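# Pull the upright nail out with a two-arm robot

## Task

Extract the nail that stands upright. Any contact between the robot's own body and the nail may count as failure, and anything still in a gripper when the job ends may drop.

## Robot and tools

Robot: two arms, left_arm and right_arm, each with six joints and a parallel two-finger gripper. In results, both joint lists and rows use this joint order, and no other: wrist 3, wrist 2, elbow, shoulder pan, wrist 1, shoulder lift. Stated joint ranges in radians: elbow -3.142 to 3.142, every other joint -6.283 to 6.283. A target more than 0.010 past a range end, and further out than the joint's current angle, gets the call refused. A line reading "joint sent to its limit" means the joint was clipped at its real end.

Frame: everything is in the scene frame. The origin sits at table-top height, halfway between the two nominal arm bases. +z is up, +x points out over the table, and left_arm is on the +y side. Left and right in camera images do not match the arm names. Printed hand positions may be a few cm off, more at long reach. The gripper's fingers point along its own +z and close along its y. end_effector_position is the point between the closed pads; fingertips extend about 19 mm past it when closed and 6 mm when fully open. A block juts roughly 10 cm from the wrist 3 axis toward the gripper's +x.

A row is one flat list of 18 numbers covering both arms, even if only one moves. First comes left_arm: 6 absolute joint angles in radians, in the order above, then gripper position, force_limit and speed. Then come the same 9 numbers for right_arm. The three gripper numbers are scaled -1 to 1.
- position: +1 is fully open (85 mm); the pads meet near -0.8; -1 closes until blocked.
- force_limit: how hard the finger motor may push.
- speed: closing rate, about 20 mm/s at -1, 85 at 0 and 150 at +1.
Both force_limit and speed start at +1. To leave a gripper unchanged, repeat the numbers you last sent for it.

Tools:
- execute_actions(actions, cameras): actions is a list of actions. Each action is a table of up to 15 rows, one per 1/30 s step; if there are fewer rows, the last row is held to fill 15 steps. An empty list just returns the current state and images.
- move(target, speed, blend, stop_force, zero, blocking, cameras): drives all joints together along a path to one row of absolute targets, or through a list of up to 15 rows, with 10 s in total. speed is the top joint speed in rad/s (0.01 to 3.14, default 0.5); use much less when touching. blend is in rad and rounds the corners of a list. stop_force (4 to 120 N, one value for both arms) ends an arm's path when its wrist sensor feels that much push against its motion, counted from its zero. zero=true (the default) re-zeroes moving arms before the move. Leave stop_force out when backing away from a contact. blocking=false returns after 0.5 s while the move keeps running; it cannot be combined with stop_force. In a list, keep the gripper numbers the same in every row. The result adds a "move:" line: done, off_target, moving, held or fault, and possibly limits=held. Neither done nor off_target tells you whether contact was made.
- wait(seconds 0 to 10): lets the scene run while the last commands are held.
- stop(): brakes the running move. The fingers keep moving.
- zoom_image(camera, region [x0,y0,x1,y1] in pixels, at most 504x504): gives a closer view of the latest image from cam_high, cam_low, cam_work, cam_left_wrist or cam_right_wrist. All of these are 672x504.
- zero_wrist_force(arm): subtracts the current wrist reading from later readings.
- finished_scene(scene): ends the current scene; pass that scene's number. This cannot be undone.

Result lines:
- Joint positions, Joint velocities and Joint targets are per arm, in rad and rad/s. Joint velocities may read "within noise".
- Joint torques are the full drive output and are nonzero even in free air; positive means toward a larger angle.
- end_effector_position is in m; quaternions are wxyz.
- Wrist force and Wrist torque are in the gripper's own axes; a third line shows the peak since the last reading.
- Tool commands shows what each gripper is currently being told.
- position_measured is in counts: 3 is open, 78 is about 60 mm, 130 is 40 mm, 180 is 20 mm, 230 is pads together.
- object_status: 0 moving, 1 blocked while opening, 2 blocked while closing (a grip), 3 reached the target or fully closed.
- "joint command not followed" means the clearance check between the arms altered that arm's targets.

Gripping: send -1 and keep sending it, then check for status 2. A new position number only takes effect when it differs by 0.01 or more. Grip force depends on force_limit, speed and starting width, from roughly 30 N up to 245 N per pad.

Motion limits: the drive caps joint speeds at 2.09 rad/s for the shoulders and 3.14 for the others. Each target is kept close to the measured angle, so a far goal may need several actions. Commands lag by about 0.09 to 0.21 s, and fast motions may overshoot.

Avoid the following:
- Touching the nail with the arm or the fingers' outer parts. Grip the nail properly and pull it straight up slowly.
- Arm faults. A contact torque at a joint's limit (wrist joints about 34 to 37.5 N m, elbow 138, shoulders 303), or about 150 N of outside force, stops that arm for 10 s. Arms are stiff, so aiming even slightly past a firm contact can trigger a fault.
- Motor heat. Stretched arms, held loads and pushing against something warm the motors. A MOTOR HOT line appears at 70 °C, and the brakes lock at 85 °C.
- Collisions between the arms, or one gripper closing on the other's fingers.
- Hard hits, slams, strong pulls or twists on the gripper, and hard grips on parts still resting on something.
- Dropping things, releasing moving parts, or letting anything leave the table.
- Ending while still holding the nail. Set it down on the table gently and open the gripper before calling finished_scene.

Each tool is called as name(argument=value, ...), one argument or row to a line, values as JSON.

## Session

execute_actions(
  actions=[],
)

Scene clock: 0.00 s.
left_arm: end_effector_position=(+1.0418, +0.2820, +0.3278) position_measured=3 object_status=3 end_effector_quat_wxyz=(-0.130, +0.466, +0.872, +0.072) | right_arm: end_effector_position=(+0.3079, +0.0583, +0.1558) position_measured=3 object_status=3 end_effector_quat_wxyz=(-0.323, -0.266, +0.900, -0.118)
Joint names: [wrist 3, wrist 2, elbow, shoulder pan, wrist 1, shoulder lift]
Joint positions: left_arm=[0.527 -1.413 0.393 -0.417 -1.123 -0.586] | right_arm=[0.606 1.984 -1.752 4.451 -1.586 -1.961]
Joint velocities: within noise
Joint torques (N m): no reading
Motor temperatures (°C): left_arm=[32 32 29 27 35 30] | right_arm=[34 25 29 31 37 30]
Wrist force (N): no reading
Wrist torque (N m): no reading
Wrist force, peak (N): no reading
Joint targets: left_arm=[0.527 -1.413 0.393 -0.417 -1.123 -0.586] | right_arm=[0.606 1.984 -1.752 4.451 -1.586 -1.961]
Tool commands: left_gripper/position=+1.0 left_gripper/force_limit=+1.0 left_gripper/speed=+1.0 right_gripper/position=+1.0 right_gripper/force_limit=+1.0 right_gripper/speed=+1.0

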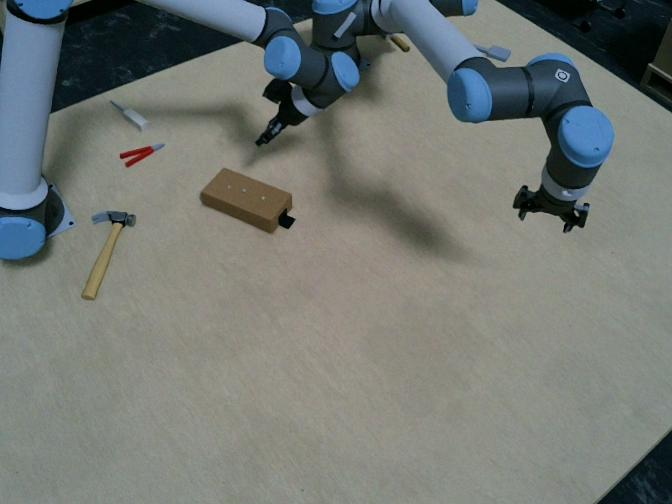

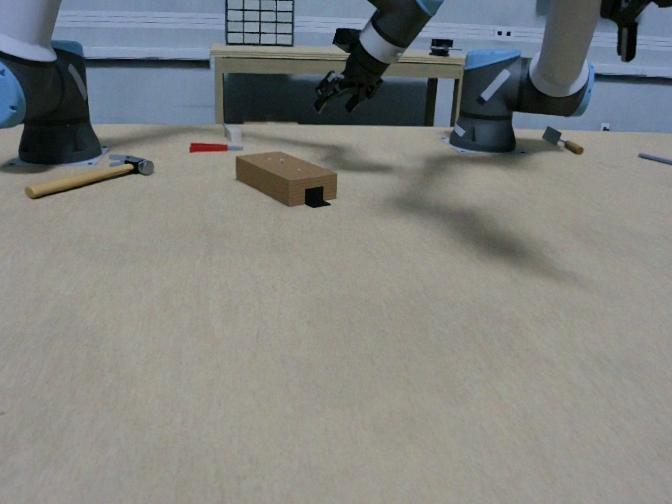

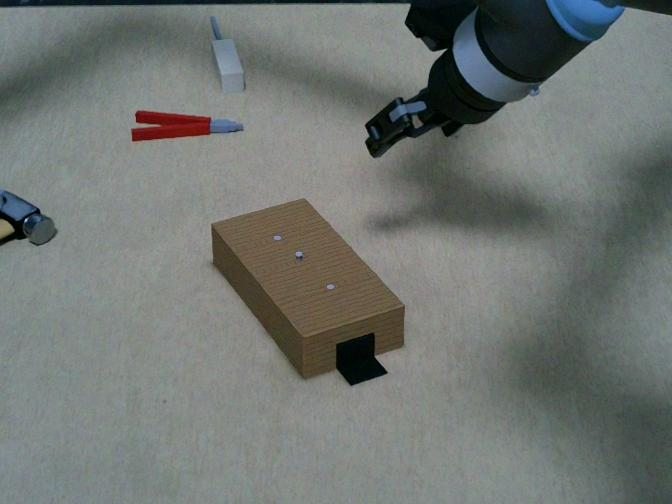

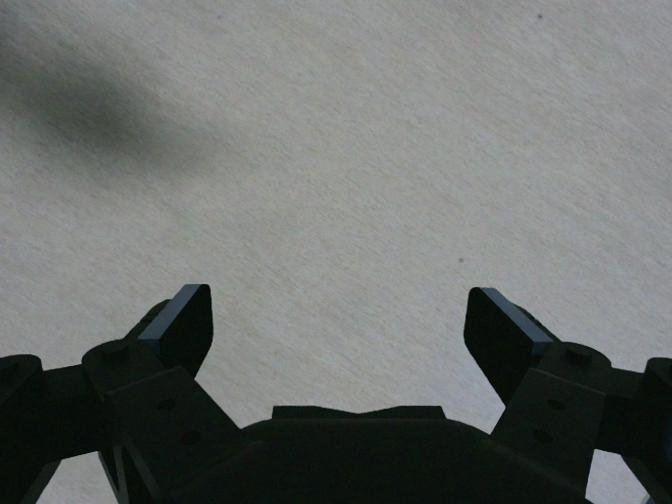

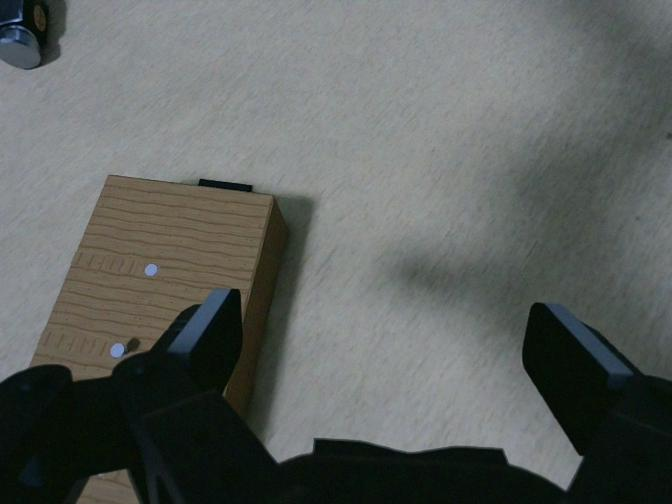

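move(
  target=[-1.662,-2.5806,2.0869,-0.6641,-2.5094,-1.2595,1,1,1,1.045,2.036,-2.4531,3.366,-1.5228,-0.9811,1,1,-1],
  speed=0.8,
)

Scene clock: 12.33 s.
left_arm: end_effector_position=(+0.4464, +0.0541, +0.2064) position_measured=3 object_status=3 end_effector_quat_wxyz=(-0.426, -0.388, +0.784, -0.232) | right_arm: end_effector_position=(+0.3406, -0.5607, +0.2498) position_measured=3 object_status=3 end_effector_quat_wxyz=(-0.231, +0.412, +0.874, +0.114)
Joint names: [wrist 3, wrist 2, elbow, shoulder pan, wrist 1, shoulder lift]
Joint positions: left_arm=[-1.662 -2.581 2.087 -0.664 -2.509 -1.259] | right_arm=[1.045 2.036 -2.453 3.366 -1.523 -0.981]
Joint torques (N m): left_arm=[-2.6 -5.99 -26.8 -15.05 -9.46 -73.89] | right_arm=[2.97 5.76 36.95 -18.37 8.92 14.1]
Wrist force (N): left_arm=[1.1 -0.7 0.5] | right_arm=[-0.1 0.8 -0.8]
Wrist torque (N m): left_arm=[-0.14 -0.13 -0.06] | right_arm=[0.20 -0.09 0.06]
Wrist force, peak (N): left_arm=[2.2 2.7 -0.8] | right_arm=[-0.8 3.0 0.9]
Joint targets: left_arm=[-1.662 -2.581 2.087 -0.664 -2.509 -1.260] | right_arm=[1.045 2.036 -2.453 3.366 -1.523 -0.981]
move: done

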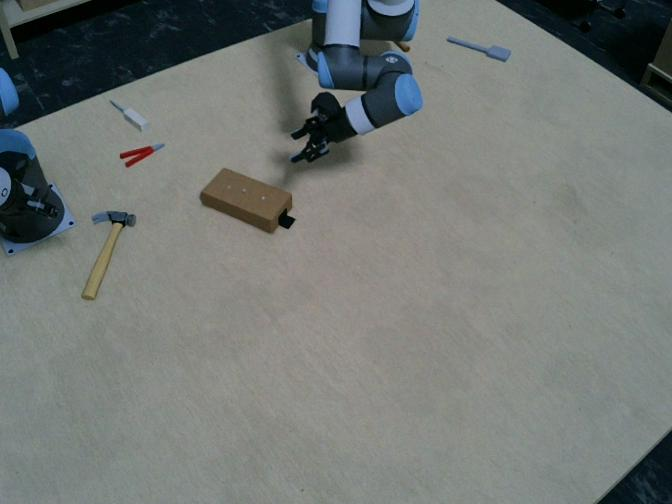

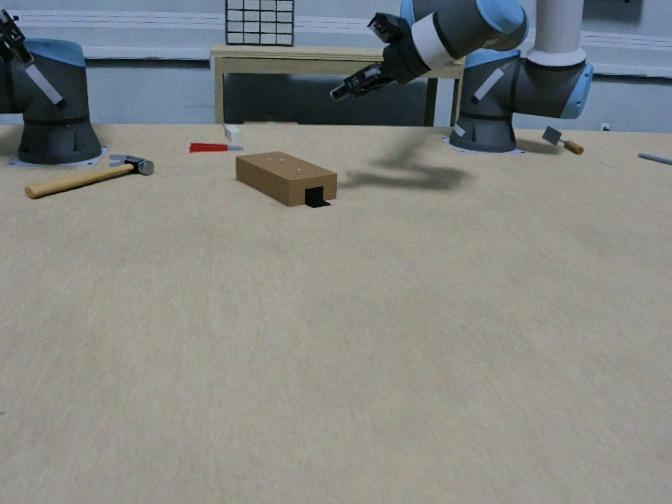

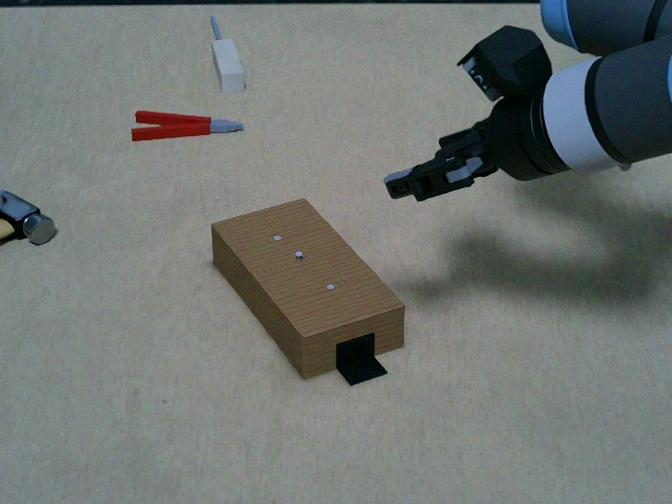

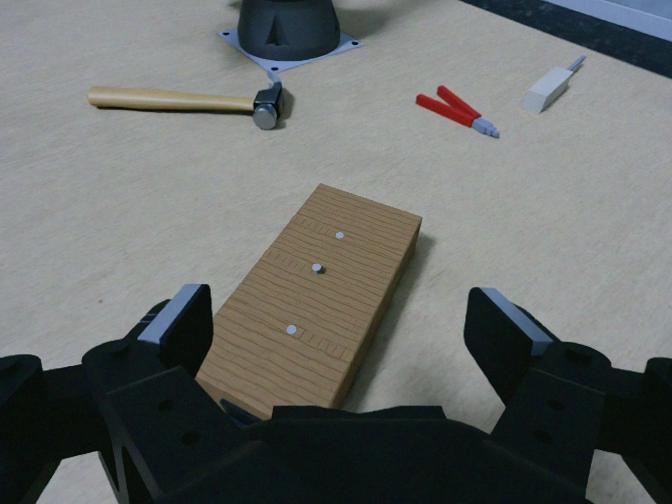

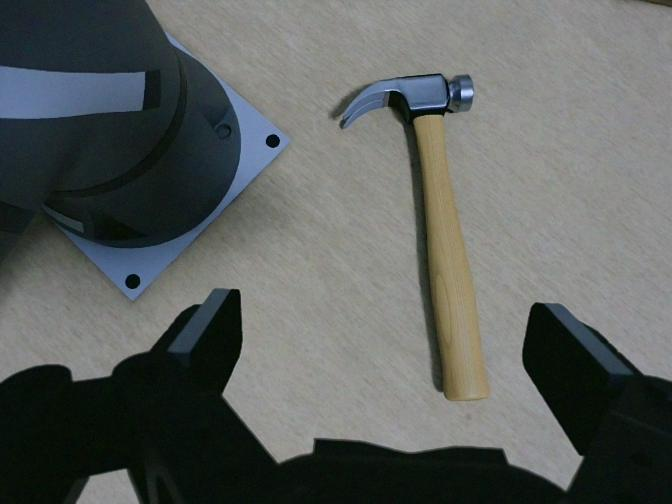

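move(
  target=[-1.662,-2.5806,2.0869,-0.6641,-2.5094,-1.2595,1,1,1,1.5195,1.571,-2.6949,3.8755,-0.9453,-1.0722,1,0.3,-1],
  speed=0.5,
  cameras=["cam_high","cam_right_wrist"],
)

Scene clock: 15.70 s.
left_arm: end_effector_position=(+0.4463, +0.0541, +0.2064) position_measured=3 object_status=3 end_effector_quat_wxyz=(-0.426, -0.388, +0.784, -0.232) | right_arm: end_effector_position=(+0.4076, -0.5083, +0.1003) position_measured=3 object_status=3 end_effector_quat_wxyz=(+0.000, +0.384, +0.923, +0.000)
Joint names: [wrist 3, wrist 2, elbow, shoulder pan, wrist 1, shoulder lift]
Joint positions: left_arm=[-1.662 -2.581 2.087 -0.664 -2.509 -1.26] | right_arm=[1.519 1.571 -2.695 3.875 -0.945 -1.072]
Joint torques (N m): left_arm=[-1.95 -4.86 -38.16 -13.1 -4.94 -71.55] | right_arm=[2.98 -2.65 31.56 21.03 9.71 -10.68]
Wrist force (N): left_arm=[0.8 -0.9 0.6] | right_arm=[-1.8 0.2 -1.6]
Wrist torque (N m): left_arm=[-0.18 -0.08 -0.06] | right_arm=[0.20 -0.06 0.10]
Wrist force, peak (N): left_arm=[1.2 -1.2 0.9] | right_arm=[-1.7 0.2 -1.8]
Joint targets: left_arm=[-1.662 -2.581 2.087 -0.664 -2.509 -1.260] | right_arm=[1.519 1.571 -2.695 3.876 -0.945 -1.072]
move: done
Images, in order (width x height): cam_high 672x504, cam_right_wrist 672x504.

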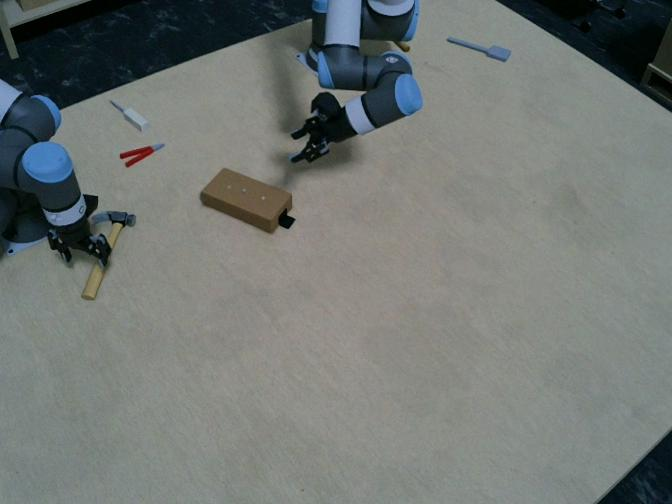

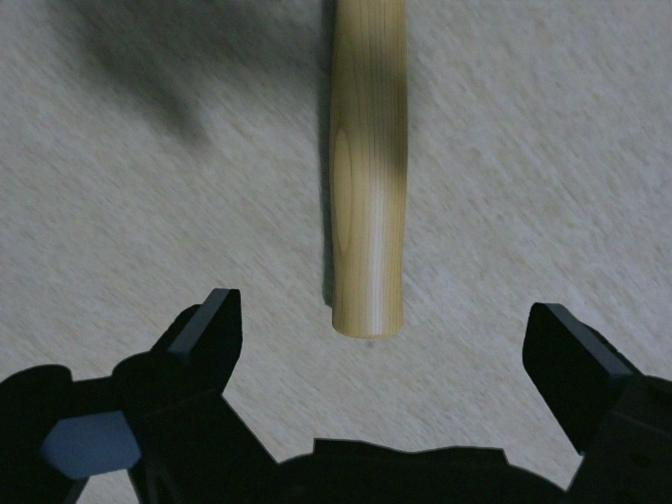

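move(
  target=[-1.662,-2.5806,2.0869,-0.6641,-2.5094,-1.2595,1,1,1,1.5944,1.571,-2.7648,3.9504,-0.8182,-1.1294,1,0.3,-1],
  speed=0.3,
  cameras=["cam_right_wrist"],
)

Scene clock: 17.40 s.
left_arm: end_effector_position=(+0.4463, +0.0541, +0.2064) position_measured=3 object_status=3 end_effector_quat_wxyz=(-0.426, -0.388, +0.784, -0.232) | right_arm: end_effector_position=(+0.3915, -0.4944, +0.0601) position_measured=3 object_status=3 end_effector_quat_wxyz=(+0.000, +0.384, +0.923, +0.000)
Joint names: [wrist 3, wrist 2, elbow, shoulder pan, wrist 1, shoulder lift]
Joint positions: left_arm=[-1.662 -2.581 2.087 -0.664 -2.509 -1.26] | right_arm=[1.594 1.571 -2.765 3.95 -0.818 -1.129]
Joint torques (N m): left_arm=[-2.29 -4.54 -40.87 -4.95 -2.89 -71.69] | right_arm=[3.19 -2.5 28.24 20.72 10.02 -12.96]
Wrist force (N): left_arm=[1.0 -0.8 0.6] | right_arm=[-1.2 0.1 -1.4]
Wrist torque (N m): left_arm=[-0.16 -0.11 -0.05] | right_arm=[0.07 -0.20 0.04]
Wrist force, peak (N): left_arm=[1.3 -1.1 0.7] | right_arm=[-2.2 0.1 -2.7]
Joint targets: left_arm=[-1.662 -2.581 2.087 -0.664 -2.509 -1.260] | right_arm=[1.594 1.571 -2.765 3.950 -0.818 -1.129]
move: done
Images, in order (width x height): cam_right_wrist 672x504.

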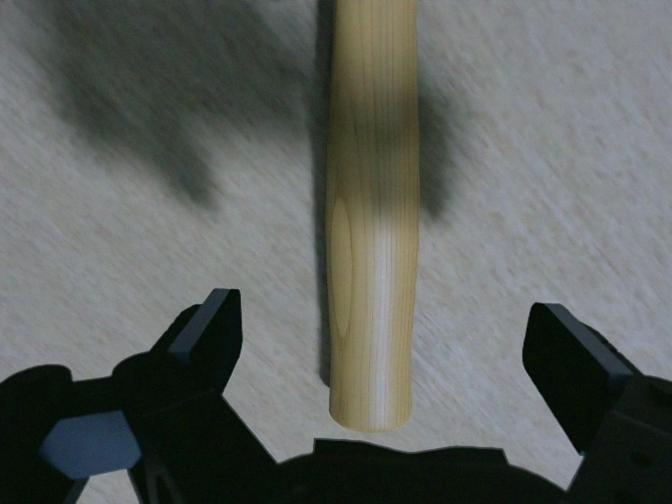

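move(
  target=[-1.662,-2.5806,2.0869,-0.6641,-2.5094,-1.2595,1,1,1,1.5947,1.571,-2.8091,3.9507,-0.6772,-1.2261,1,0.3,-1],
  speed=0.15,
  cameras=["cam_right_wrist"],
)

move(
  target=[-1.662,-2.5806,2.0869,-0.6641,-2.5094,-1.2595,1,1,1,1.5947,1.571,-2.8091,3.9507,-0.6772,-1.2261,-1,0.7,-1],
  speed=0.15,
  cameras=["cam_right_wrist"],
)

Scene clock: 19.40 s.
left_arm: end_effector_position=(+0.4463, +0.0541, +0.2064) position_measured=3 object_status=3 end_effector_quat_wxyz=(-0.426, -0.388, +0.784, -0.232) | right_arm: end_effector_position=(+0.3885, -0.4975, +0.0280) position_measured=3 object_status=3 end_effector_quat_wxyz=(+0.000, +0.384, +0.923, +0.000)
Joint names: [wrist 3, wrist 2, elbow, shoulder pan, wrist 1, shoulder lift]
Joint positions: left_arm=[-1.662 -2.581 2.087 -0.664 -2.509 -1.26] | right_arm=[1.595 1.571 -2.809 3.951 -0.677 -1.226]
Joint torques (N m): left_arm=[-1.72 -3.6 -41.36 -2.36 -1.34 -75.53] | right_arm=[3.08 -2.04 24.43 20.87 10.36 -8.1]
Wrist force (N): left_arm=[0.9 -1.2 0.5] | right_arm=[-1.3 0.3 -1.5]
Wrist torque (N m): left_arm=[-0.22 -0.07 -0.06] | right_arm=[0.10 -0.21 0.04]
Wrist force, peak (N): left_arm=[1.1 -1.2 0.6] | right_arm=[-2.0 0.2 -1.7]
Joint targets: left_arm=[-1.662 -2.581 2.087 -0.664 -2.509 -1.260] | right_arm=[1.595 1.571 -2.809 3.951 -0.677 -1.226]
move: done
Images, in order (width x height): cam_right_wrist 672x504.

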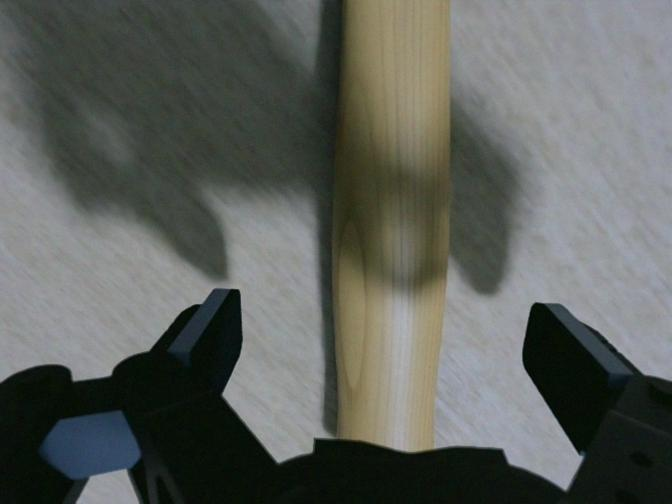

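Scene clock: 22.63 s.
left_arm: end_effector_position=(+0.4463, +0.0541, +0.2064) position_measured=3 object_status=3 end_effector_quat_wxyz=(-0.426, -0.388, +0.784, -0.232) | right_arm: end_effector_position=(+0.3885, -0.4974, +0.0280) position_measured=148 object_status=0 end_effector_quat_wxyz=(+0.000, +0.384, +0.923, +0.000)
Joint names: [wrist 3, wrist 2, elbow, shoulder pan, wrist 1, shoulder lift]
Joint positions: left_arm=[-1.662 -2.581 2.087 -0.664 -2.509 -1.26] | right_arm=[1.595 1.571 -2.809 3.951 -0.677 -1.226]
Joint torques (N m): left_arm=[-1.73 -3.11 -40.57 0.53 -0.33 -71.26] | right_arm=[2.87 -1.33 26.7 17.52 5.62 -7.51]
Wrist force (N): left_arm=[1.2 -1.0 0.8] | right_arm=[0.0 -11.4 -38.2]
Wrist torque (N m): left_arm=[-0.18 -0.14 -0.06] | right_arm=[0.29 -0.15 -0.63]
Wrist force, peak (N): left_arm=[1.4 -1.0 0.8] | right_arm=[-0.3 -11.2 -39.1]
Joint targets: left_arm=[-1.662 -2.581 2.087 -0.664 -2.509 -1.260] | right_arm=[1.595 1.571 -2.809 3.951 -0.677 -1.226]
move: done
Images, in order (width x height): cam_right_wrist 672x504.

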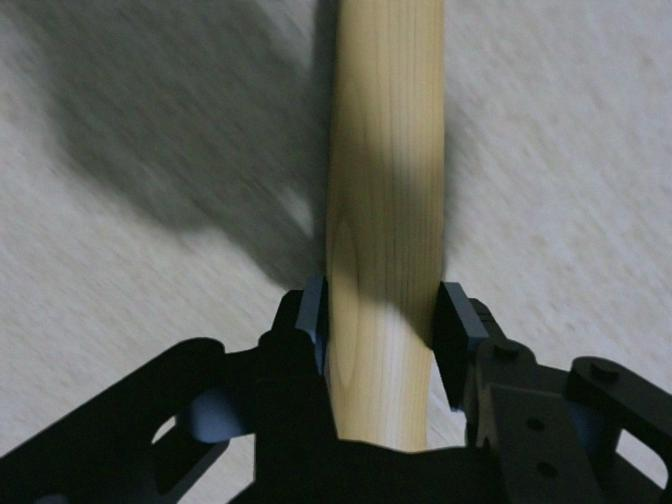

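move(
  target=[
    [-1.662,-2.5806,2.0869,-0.6641,-2.5094,-1.2595,1,1,1,1.5947,1.571,-2.7160,3.9507,-0.9848,-1.0116,-1,0.7,-1],
    [-1.662,-2.5806,2.0869,-0.6641,-2.5094,-1.2595,1,1,1,1.5947,1.571,-2.5006,3.9507,-1.3722,-0.8396,-1,0.7,-1],
  ],
  speed=0.3,
  blend=0.05,
  cameras=["cam_low","cam_right_wrist","cam_left_wrist"],
)

Scene clock: 25.80 s.
left_arm: end_effector_position=(+0.4463, +0.0541, +0.2064) position_measured=3 object_status=3 end_effector_quat_wxyz=(-0.426, -0.388, +0.784, -0.232) | right_arm: end_effector_position=(+0.3885, -0.4974, +0.2400) position_measured=148 object_status=2 end_effector_quat_wxyz=(+0.000, +0.384, +0.923, +0.000)
Joint names: [wrist 3, wrist 2, elbow, shoulder pan, wrist 1, shoulder lift]
Joint positions: left_arm=[-1.662 -2.581 2.087 -0.664 -2.509 -1.26] | right_arm=[1.595 1.571 -2.501 3.951 -1.372 -0.84]
Joint torques (N m): left_arm=[-1.58 -2.59 -38.03 4.93 -1.44 -71] | right_arm=[2.45 1.14 55.38 15.1 0.26 6.36]
Wrist force (N): left_arm=[0.9 -0.9 0.7] | right_arm=[-2.1 0.0 3.8]
Wrist torque (N m): left_arm=[-0.17 -0.08 -0.06] | right_arm=[-0.01 -0.38 0.07]
Wrist force, peak (N): left_arm=[1.1 -1.1 0.9] | right_arm=[-0.3 -11.7 -38.6]
Joint targets: left_arm=[-1.662 -2.581 2.087 -0.664 -2.509 -1.260] | right_arm=[1.595 1.571 -2.501 3.951 -1.372 -0.840]
move: done
Images, in order (width x height): cam_low 672x504, cam_left_wrist 672x504, cam_right_wrist 672x504.

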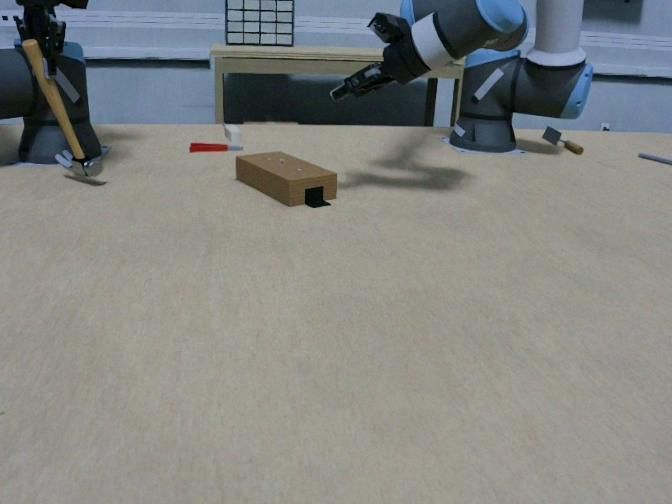

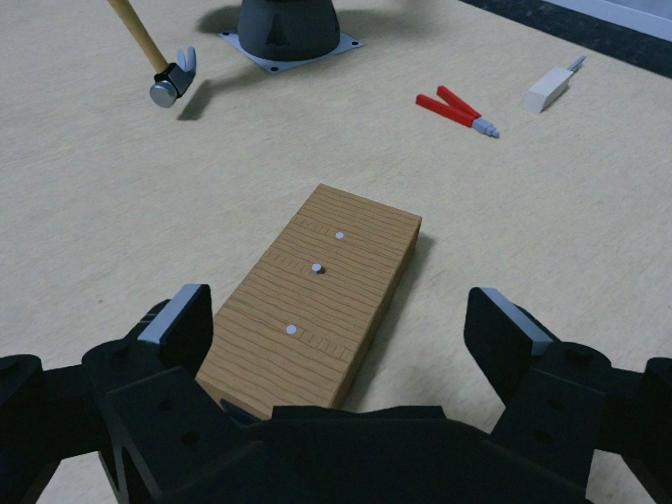

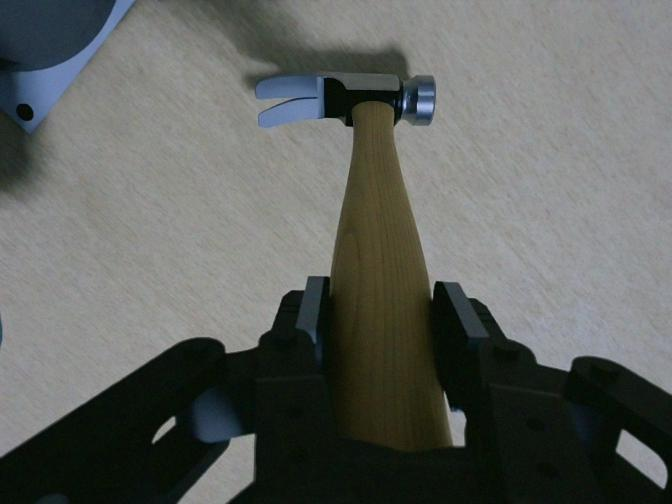

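move(
  target=[
    [-1.662,-2.5806,2.0869,-0.6641,-2.5094,-1.2595,1,1,1,1.0,1.571,-2.3483,3.9507,-1.5492,-0.8149,-1,0.7,-1],
    [-1.662,-2.5806,2.0869,-0.6641,-2.5094,-1.2595,1,1,1,-0.5677,2.4797,-1.9785,3.9667,-1.2206,-1.5953,-1,0.7,-1],
  ],
  speed=0.5,
  blend=0.1,
)

Scene clock: 33.43 s.
left_arm: end_effector_position=(+0.4463, +0.0541, +0.2064) position_measured=3 object_status=3 end_effector_quat_wxyz=(-0.426, -0.388, +0.784, -0.232) | right_arm: end_effector_position=(+0.4733, -0.0702, +0.3701) position_measured=148 object_status=2 end_effector_quat_wxyz=(-0.092, -0.561, +0.701, +0.430)
Joint names: [wrist 3, wrist 2, elbow, shoulder pan, wrist 1, shoulder lift]
Joint positions: left_arm=[-1.662 -2.581 2.087 -0.664 -2.509 -1.26] | right_arm=[-0.568 2.48 -1.979 3.967 -1.221 -1.595]
Joint torques (N m): left_arm=[-0.83 -1.89 -36.29 10.67 -1.28 -72.41] | right_arm=[-2.56 9.13 50.79 20.7 10.03 41.11]
Wrist force (N): left_arm=[0.9 -0.9 0.6] | right_arm=[-1.0 -2.4 2.3]
Wrist torque (N m): left_arm=[-0.18 -0.08 -0.06] | right_arm=[0.47 -0.18 -0.07]
Wrist force, peak (N): left_arm=[1.5 -1.1 0.5] | right_arm=[-2.1 -0.5 5.1]
Joint targets: left_arm=[-1.662 -2.581 2.087 -0.664 -2.509 -1.260] | right_arm=[-0.568 2.480 -1.978 3.967 -1.221 -1.595]
move: done

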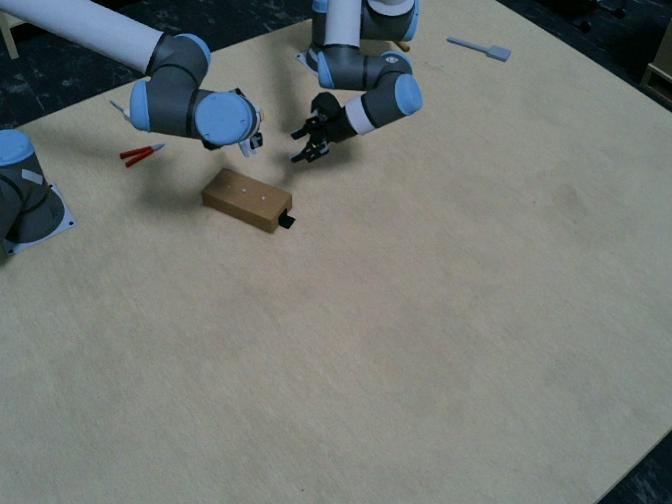

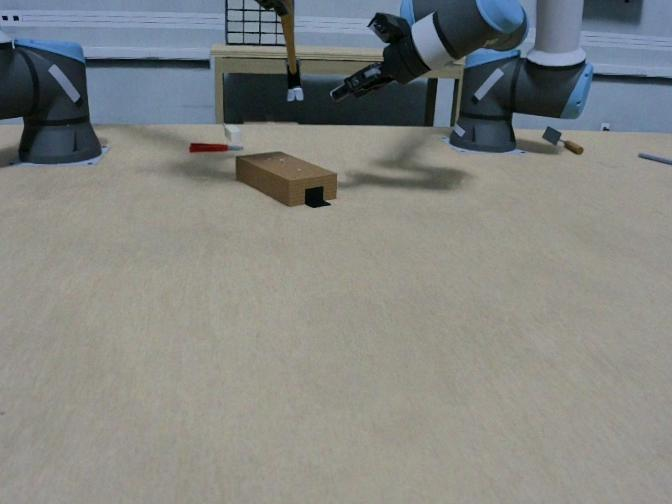

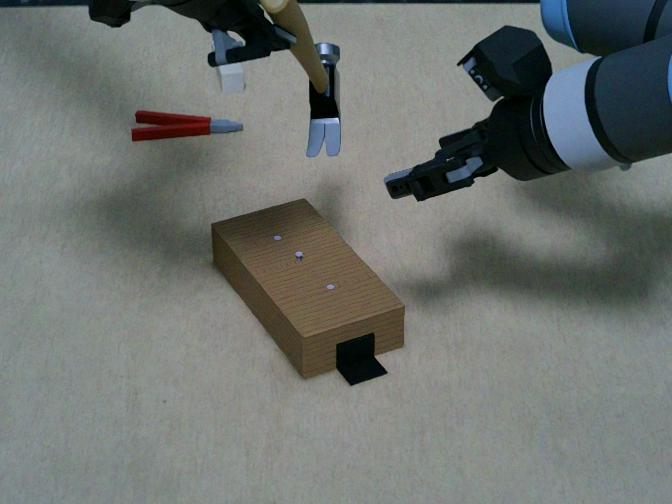

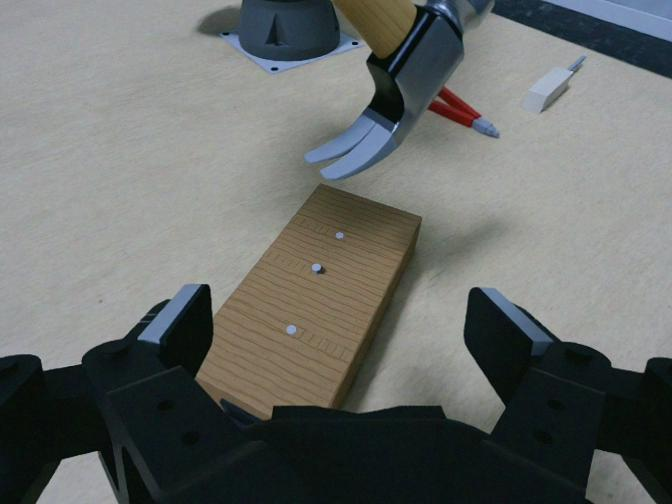

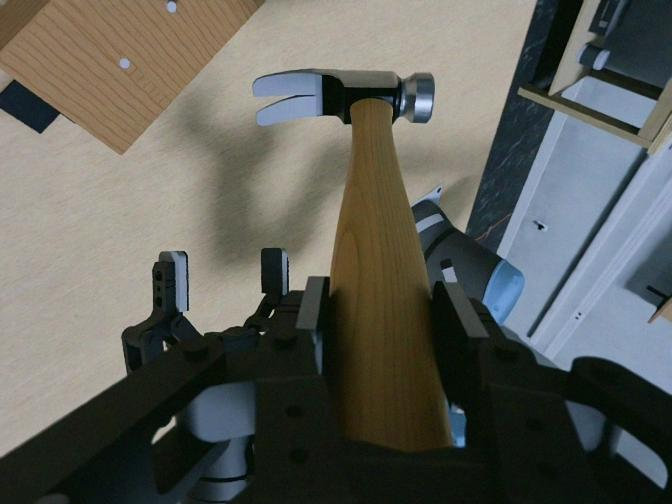

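move(
  target=[-1.662,-2.5806,2.0869,-0.6641,-2.5094,-1.2595,1,1,1,-0.6032,2.4773,-2.0582,3.9454,-1.1365,-1.6267,-1,0.7,-1],
  speed=0.2,
  cameras=["cam_work","cam_left_wrist"],
)

Scene clock: 35.00 s.
left_arm: end_effector_position=(+0.4463, +0.0541, +0.2064) position_measured=3 object_status=3 end_effector_quat_wxyz=(-0.426, -0.388, +0.784, -0.232) | right_arm: end_effector_position=(+0.4734, -0.0902, +0.3100) position_measured=148 object_status=2 end_effector_quat_wxyz=(-0.092, -0.562, +0.701, +0.430)
Joint names: [wrist 3, wrist 2, elbow, shoulder pan, wrist 1, shoulder lift]
Joint positions: left_arm=[-1.662 -2.581 2.087 -0.664 -2.509 -1.26] | right_arm=[-0.603 2.477 -2.058 3.945 -1.137 -1.627]
Joint torques (N m): left_arm=[-0.71 -1.55 -35.55 10 -1.59 -69.31] | right_arm=[-2.86 0.38 36.3 -17.93 9.97 42.79]
Wrist force (N): left_arm=[1.0 -0.9 0.6] | right_arm=[-0.4 -2.6 2.5]
Wrist torque (N m): left_arm=[-0.18 -0.11 -0.06] | right_arm=[0.48 -0.12 -0.04]
Wrist force, peak (N): left_arm=[1.4 -0.9 0.7] | right_arm=[0.6 -4.1 3.3]
Joint targets: left_arm=[-1.662 -2.581 2.087 -0.664 -2.509 -1.260] | right_arm=[-0.603 2.477 -2.058 3.945 -1.137 -1.627]
move: done
Images, in order (width x height): cam_work 672x504, cam_left_wrist 672x504.

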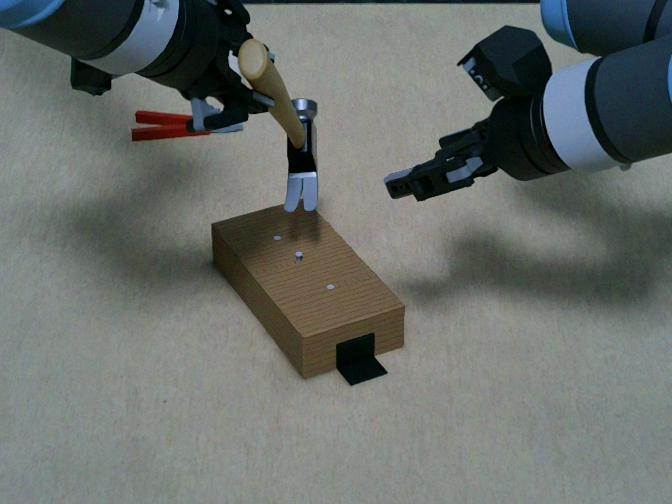

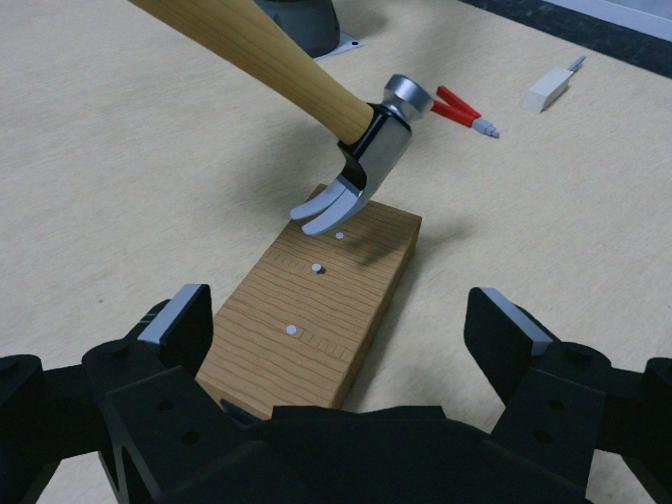

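move(
  target=[-1.662,-2.5806,2.0869,-0.6641,-2.5094,-1.2595,1,1,1,-0.5846,2.4787,-2.1235,3.9569,-1.0262,-1.6570,-1,0.7,-1],
  speed=0.15,
  stop_force=12,
  cameras=["cam_work","cam_left_wrist"],
)

zoom_image(
  camera="cam_left_wrist",
  region=[240, 180, 390, 300],
)

zoom_image(
  camera="cam_work",
  region=[230, 180, 380, 300],
)

Scene clock: 37.57 s.
left_arm: end_effector_position=(+0.4463, +0.0541, +0.2064) position_measured=3 object_status=3 end_effector_quat_wxyz=(-0.426, -0.388, +0.784, -0.232) | right_arm: end_effector_position=(+0.4614, -0.0922, +0.2651) position_measured=148 object_status=2 end_effector_quat_wxyz=(-0.092, -0.562, +0.700, +0.430)
Joint names: [wrist 3, wrist 2, elbow, shoulder pan, wrist 1, shoulder lift]
Joint positions: left_arm=[-1.662 -2.581 2.087 -0.664 -2.509 -1.26] | right_arm=[-0.585 2.479 -2.124 3.957 -1.026 -1.657]
Joint torques (N m): left_arm=[-0.84 -2.41 -35.03 7.92 -1.79 -71.94] | right_arm=[3.29 8.64 35.13 19.25 9.36 43.32]
Wrist force (N): left_arm=[1.1 -0.9 0.7] | right_arm=[-0.9 -2.4 2.9]
Wrist torque (N m): left_arm=[-0.17 -0.12 -0.06] | right_arm=[0.60 -0.14 -0.05]
Wrist force, peak (N): left_arm=[1.2 -1.1 0.7] | right_arm=[-0.5 -2.6 3.9]
Joint targets: left_arm=[-1.662 -2.581 2.087 -0.664 -2.509 -1.260] | right_arm=[-0.585 2.479 -2.124 3.957 -1.026 -1.657]
move: done
Images, in order (width x height): cam_work 672x504, cam_left_wrist 672x504.

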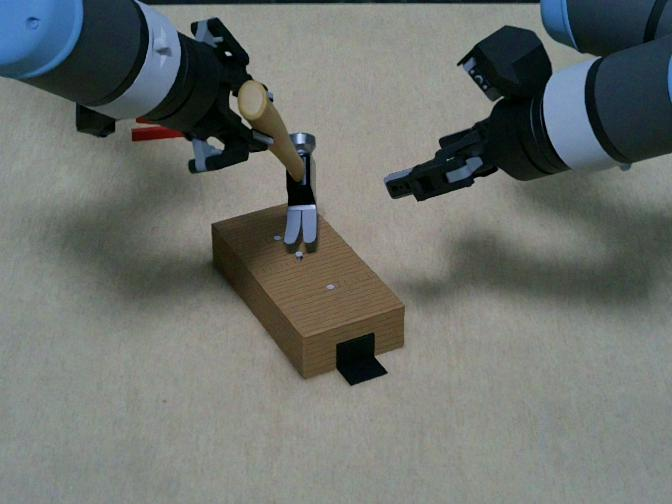

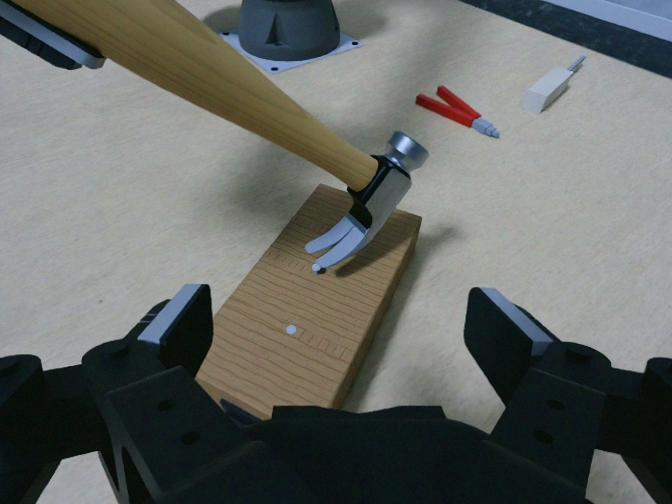

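Scaled by 3.360 from the camera's 672x504 image, which has a finer 960x720 frame.

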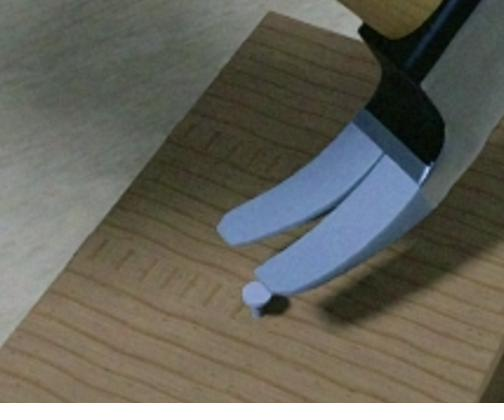

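Scaled by 3.360 from the camera's 672x504 image, which has a finer 960x720 frame.

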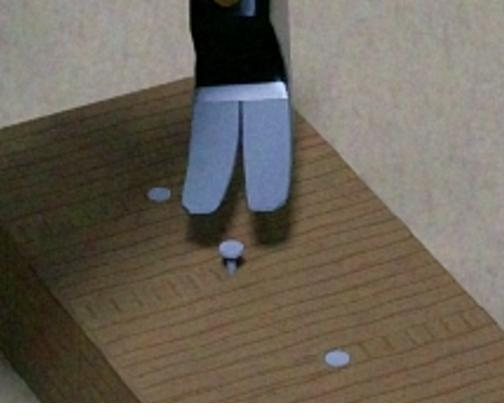

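move(
  target=[-1.662,-2.5806,2.0869,-0.6641,-2.5094,-1.2595,1,1,1,-0.5625,2.4800,-2.1530,3.9708,-0.9818,-1.6545,-1,0.7,-1],
  speed=0.1,
  stop_force=8,
  cameras=[],
)

move(
  target=[-1.662,-2.5806,2.0869,-0.6641,-2.5094,-1.2595,1,1,1,-0.5625,2.4800,-2.1653,3.9708,-0.9526,-1.6714,-1,0.7,-1],
  speed=0.015,
  stop_force=5,
  cameras=["cam_work","cam_left_wrist","cam_low"],
)

zoom_image(
  camera="cam_left_wrist",
  region=[240, 180, 390, 300],
)

zoom_image(
  camera="cam_work",
  region=[230, 180, 380, 300],
)

Scene clock: 40.23 s.
left_arm: end_effector_position=(+0.4463, +0.0541, +0.2064) position_measured=3 object_status=3 end_effector_quat_wxyz=(-0.426, -0.388, +0.784, -0.232) | right_arm: end_effector_position=(+0.4493, -0.0924, +0.2550) position_measured=148 object_status=2 end_effector_quat_wxyz=(-0.092, -0.562, +0.700, +0.430)
Joint names: [wrist 3, wrist 2, elbow, shoulder pan, wrist 1, shoulder lift]
Joint positions: left_arm=[-1.662 -2.581 2.087 -0.664 -2.509 -1.26] | right_arm=[-0.562 2.48 -2.153 3.971 -0.982 -1.654]
Joint torques (N m): left_arm=[-0.34 -2.07 -33.17 6.49 -2.3 -71.21] | right_arm=[3.57 9.08 34.44 20.52 9.33 67.86]
Wrist force (N): left_arm=[0.8 -0.6 0.6] | right_arm=[-1.4 -2.5 2.4]
Wrist torque (N m): left_arm=[-0.13 -0.08 -0.06] | right_arm=[0.57 -0.07 -0.05]
Wrist force, peak (N): left_arm=[1.1 -1.2 0.7] | right_arm=[-1.5 -2.6 2.9]
Joint targets: left_arm=[-1.662 -2.581 2.087 -0.664 -2.509 -1.260] | right_arm=[-0.562 2.480 -2.153 3.971 -0.982 -1.655]
move: done
No camera images: "cameras" was empty.

Scene clock: 42.87 s.
left_arm: end_effector_position=(+0.4463, +0.0541, +0.2064) position_measured=3 object_status=3 end_effector_quat_wxyz=(-0.426, -0.388, +0.784, -0.232) | right_arm: end_effector_position=(+0.4492, -0.0925, +0.2443) position_measured=148 object_status=2 end_effector_quat_wxyz=(-0.092, -0.562, +0.700, +0.430)
Joint names: [wrist 3, wrist 2, elbow, shoulder pan, wrist 1, shoulder lift]
Joint positions: left_arm=[-1.662 -2.581 2.087 -0.664 -2.509 -1.26] | right_arm=[-0.562 2.48 -2.162 3.971 -0.959 -1.668]
Joint torques (N m): left_arm=[-0.28 -1.97 -33.34 11.33 -2.4 -70.25] | right_arm=[3.35 -0.07 41.63 18.48 0.1 65.79]
Wrist force (N): left_arm=[1.1 -0.7 0.7] | right_arm=[-3.0 -0.6 -1.5]
Wrist torque (N m): left_arm=[-0.14 -0.12 -0.06] | right_arm=[0.49 -0.11 -0.02]
Wrist force, peak (N): left_arm=[1.4 -0.8 0.9] | right_arm=[-5.5 1.9 -7.0]
Joint targets: left_arm=[-1.662 -2.581 2.087 -0.664 -2.509 -1.260] | right_arm=[-0.562 2.480 -2.162 3.971 -0.959 -1.668]
move: contact (right_arm)
Images, in order (width x height): cam_low 672x504, cam_work 672x504, cam_left_wrist 672x504.

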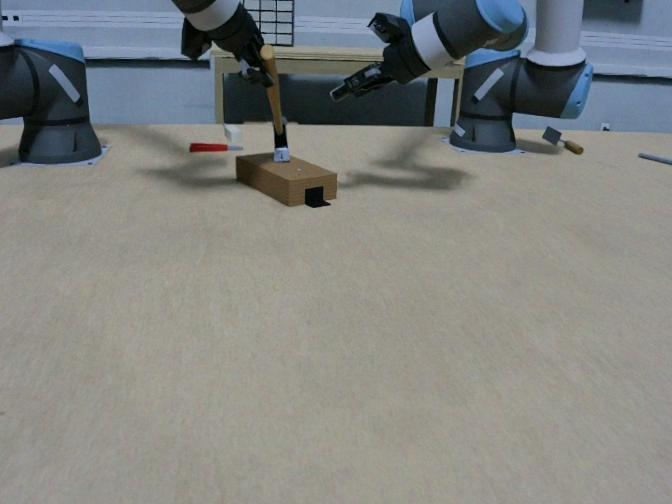

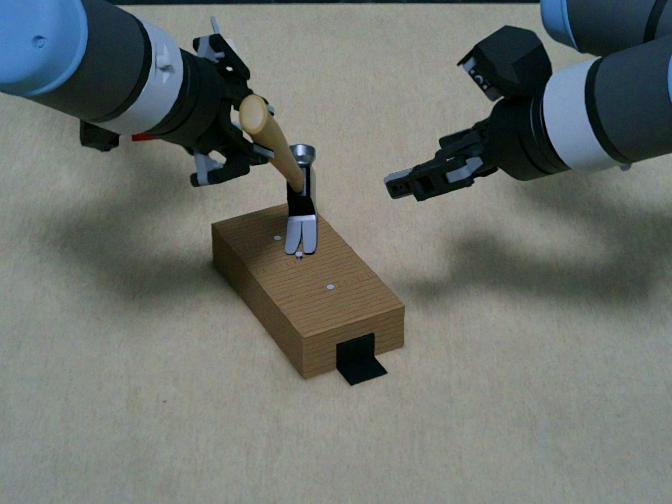

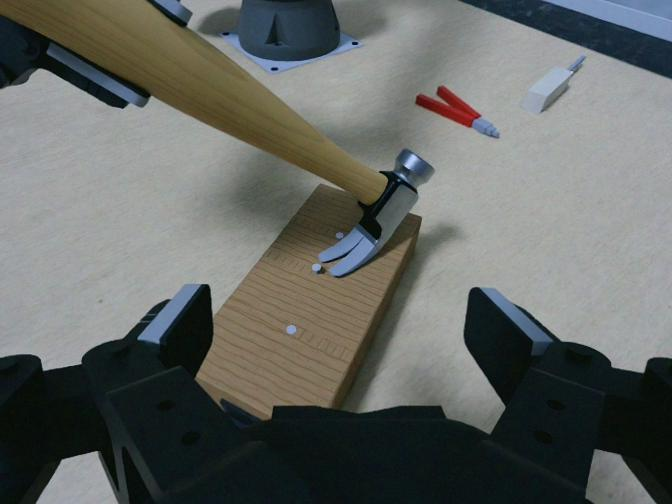

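Scaled by 3.360 from the camera's 672x504 image, which has a finer 960x720 frame.

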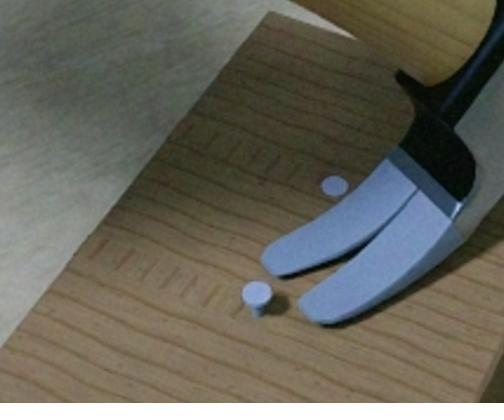

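Scaled by 3.360 from the camera's 672x504 image, which has a finer 960x720 frame.

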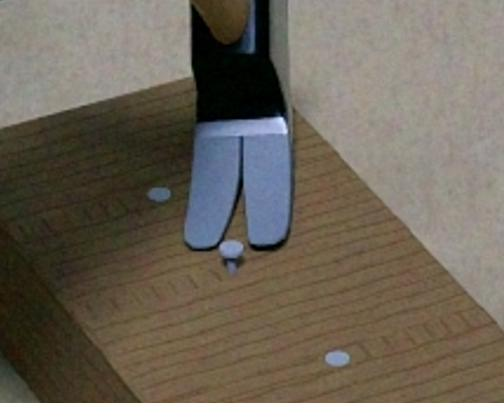

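move(
  target=[-1.662,-2.5806,2.0869,-0.6641,-2.5094,-1.2595,1,1,1,-0.5923,2.4780,-2.1382,3.9537,-0.9903,-1.6826,-1,0.7,-1],
  speed=0.015,
  stop_force=8,
  cameras=["cam_work","cam_left_wrist"],
)

zoom_image(
  camera="cam_left_wrist",
  region=[270, 210, 370, 290],
)

zoom_image(
  camera="cam_work",
  region=[250, 200, 350, 280],
)

Scene clock: 46.63 s.
left_arm: end_effector_position=(+0.4463, +0.0541, +0.2064) position_measured=3 object_status=3 end_effector_quat_wxyz=(-0.426, -0.388, +0.784, -0.232) | right_arm: end_effector_position=(+0.4635, -0.0931, +0.2447) position_measured=148 object_status=2 end_effector_quat_wxyz=(-0.092, -0.563, +0.700, +0.430)
Joint names: [wrist 3, wrist 2, elbow, shoulder pan, wrist 1, shoulder lift]
Joint positions: left_arm=[-1.662 -2.581 2.087 -0.664 -2.509 -1.26] | right_arm=[-0.592 2.478 -2.138 3.954 -0.99 -1.683]
Joint torques (N m): left_arm=[-0.45 -1.94 -31.64 10.52 -2.65 -69.27] | right_arm=[-2.69 0.42 43.62 -18.5 0.18 44.91]
Wrist force (N): left_arm=[1.3 -0.8 0.6] | right_arm=[-1.3 -2.5 2.6]
Wrist torque (N m): left_arm=[-0.17 -0.14 -0.06] | right_arm=[0.59 -0.09 -0.04]
Wrist force, peak (N): left_arm=[1.1 -1.2 1.0] | right_arm=[-1.5 -2.7 2.9]
Joint targets: left_arm=[-1.662 -2.581 2.087 -0.664 -2.509 -1.260] | right_arm=[-0.592 2.478 -2.138 3.954 -0.990 -1.683]
move: done
Images, in order (width x height): cam_work 672x504, cam_left_wrist 672x504.

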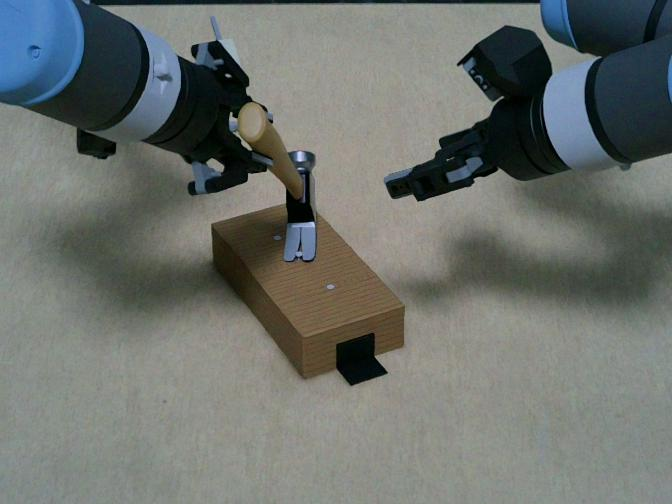

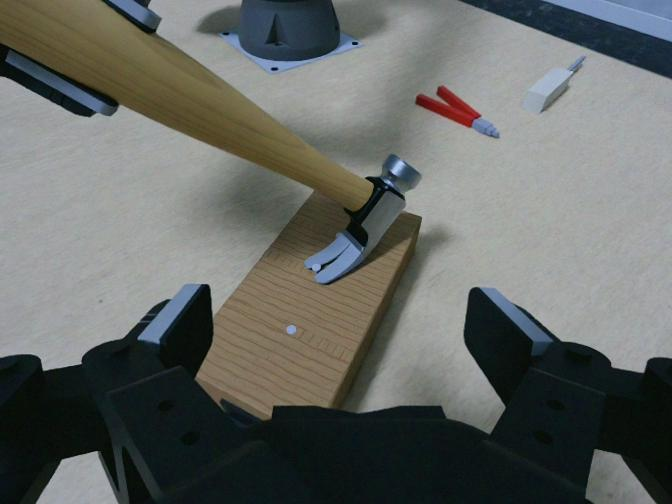

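Scaled by 5.040 from the camera's 672x504 image, which has a finer 960x720 frame.

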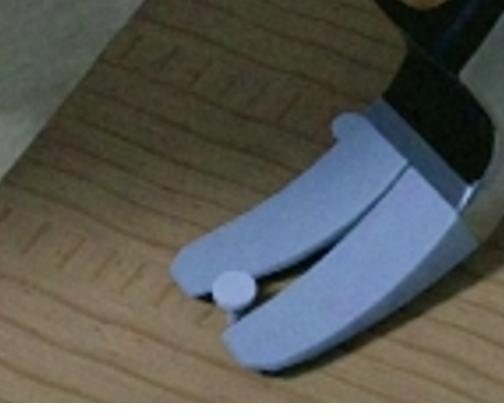

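Scaled by 5.040 from the camera's 672x504 image, which has a finer 960x720 frame.

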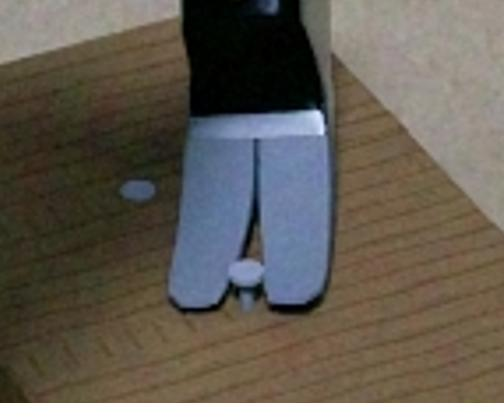

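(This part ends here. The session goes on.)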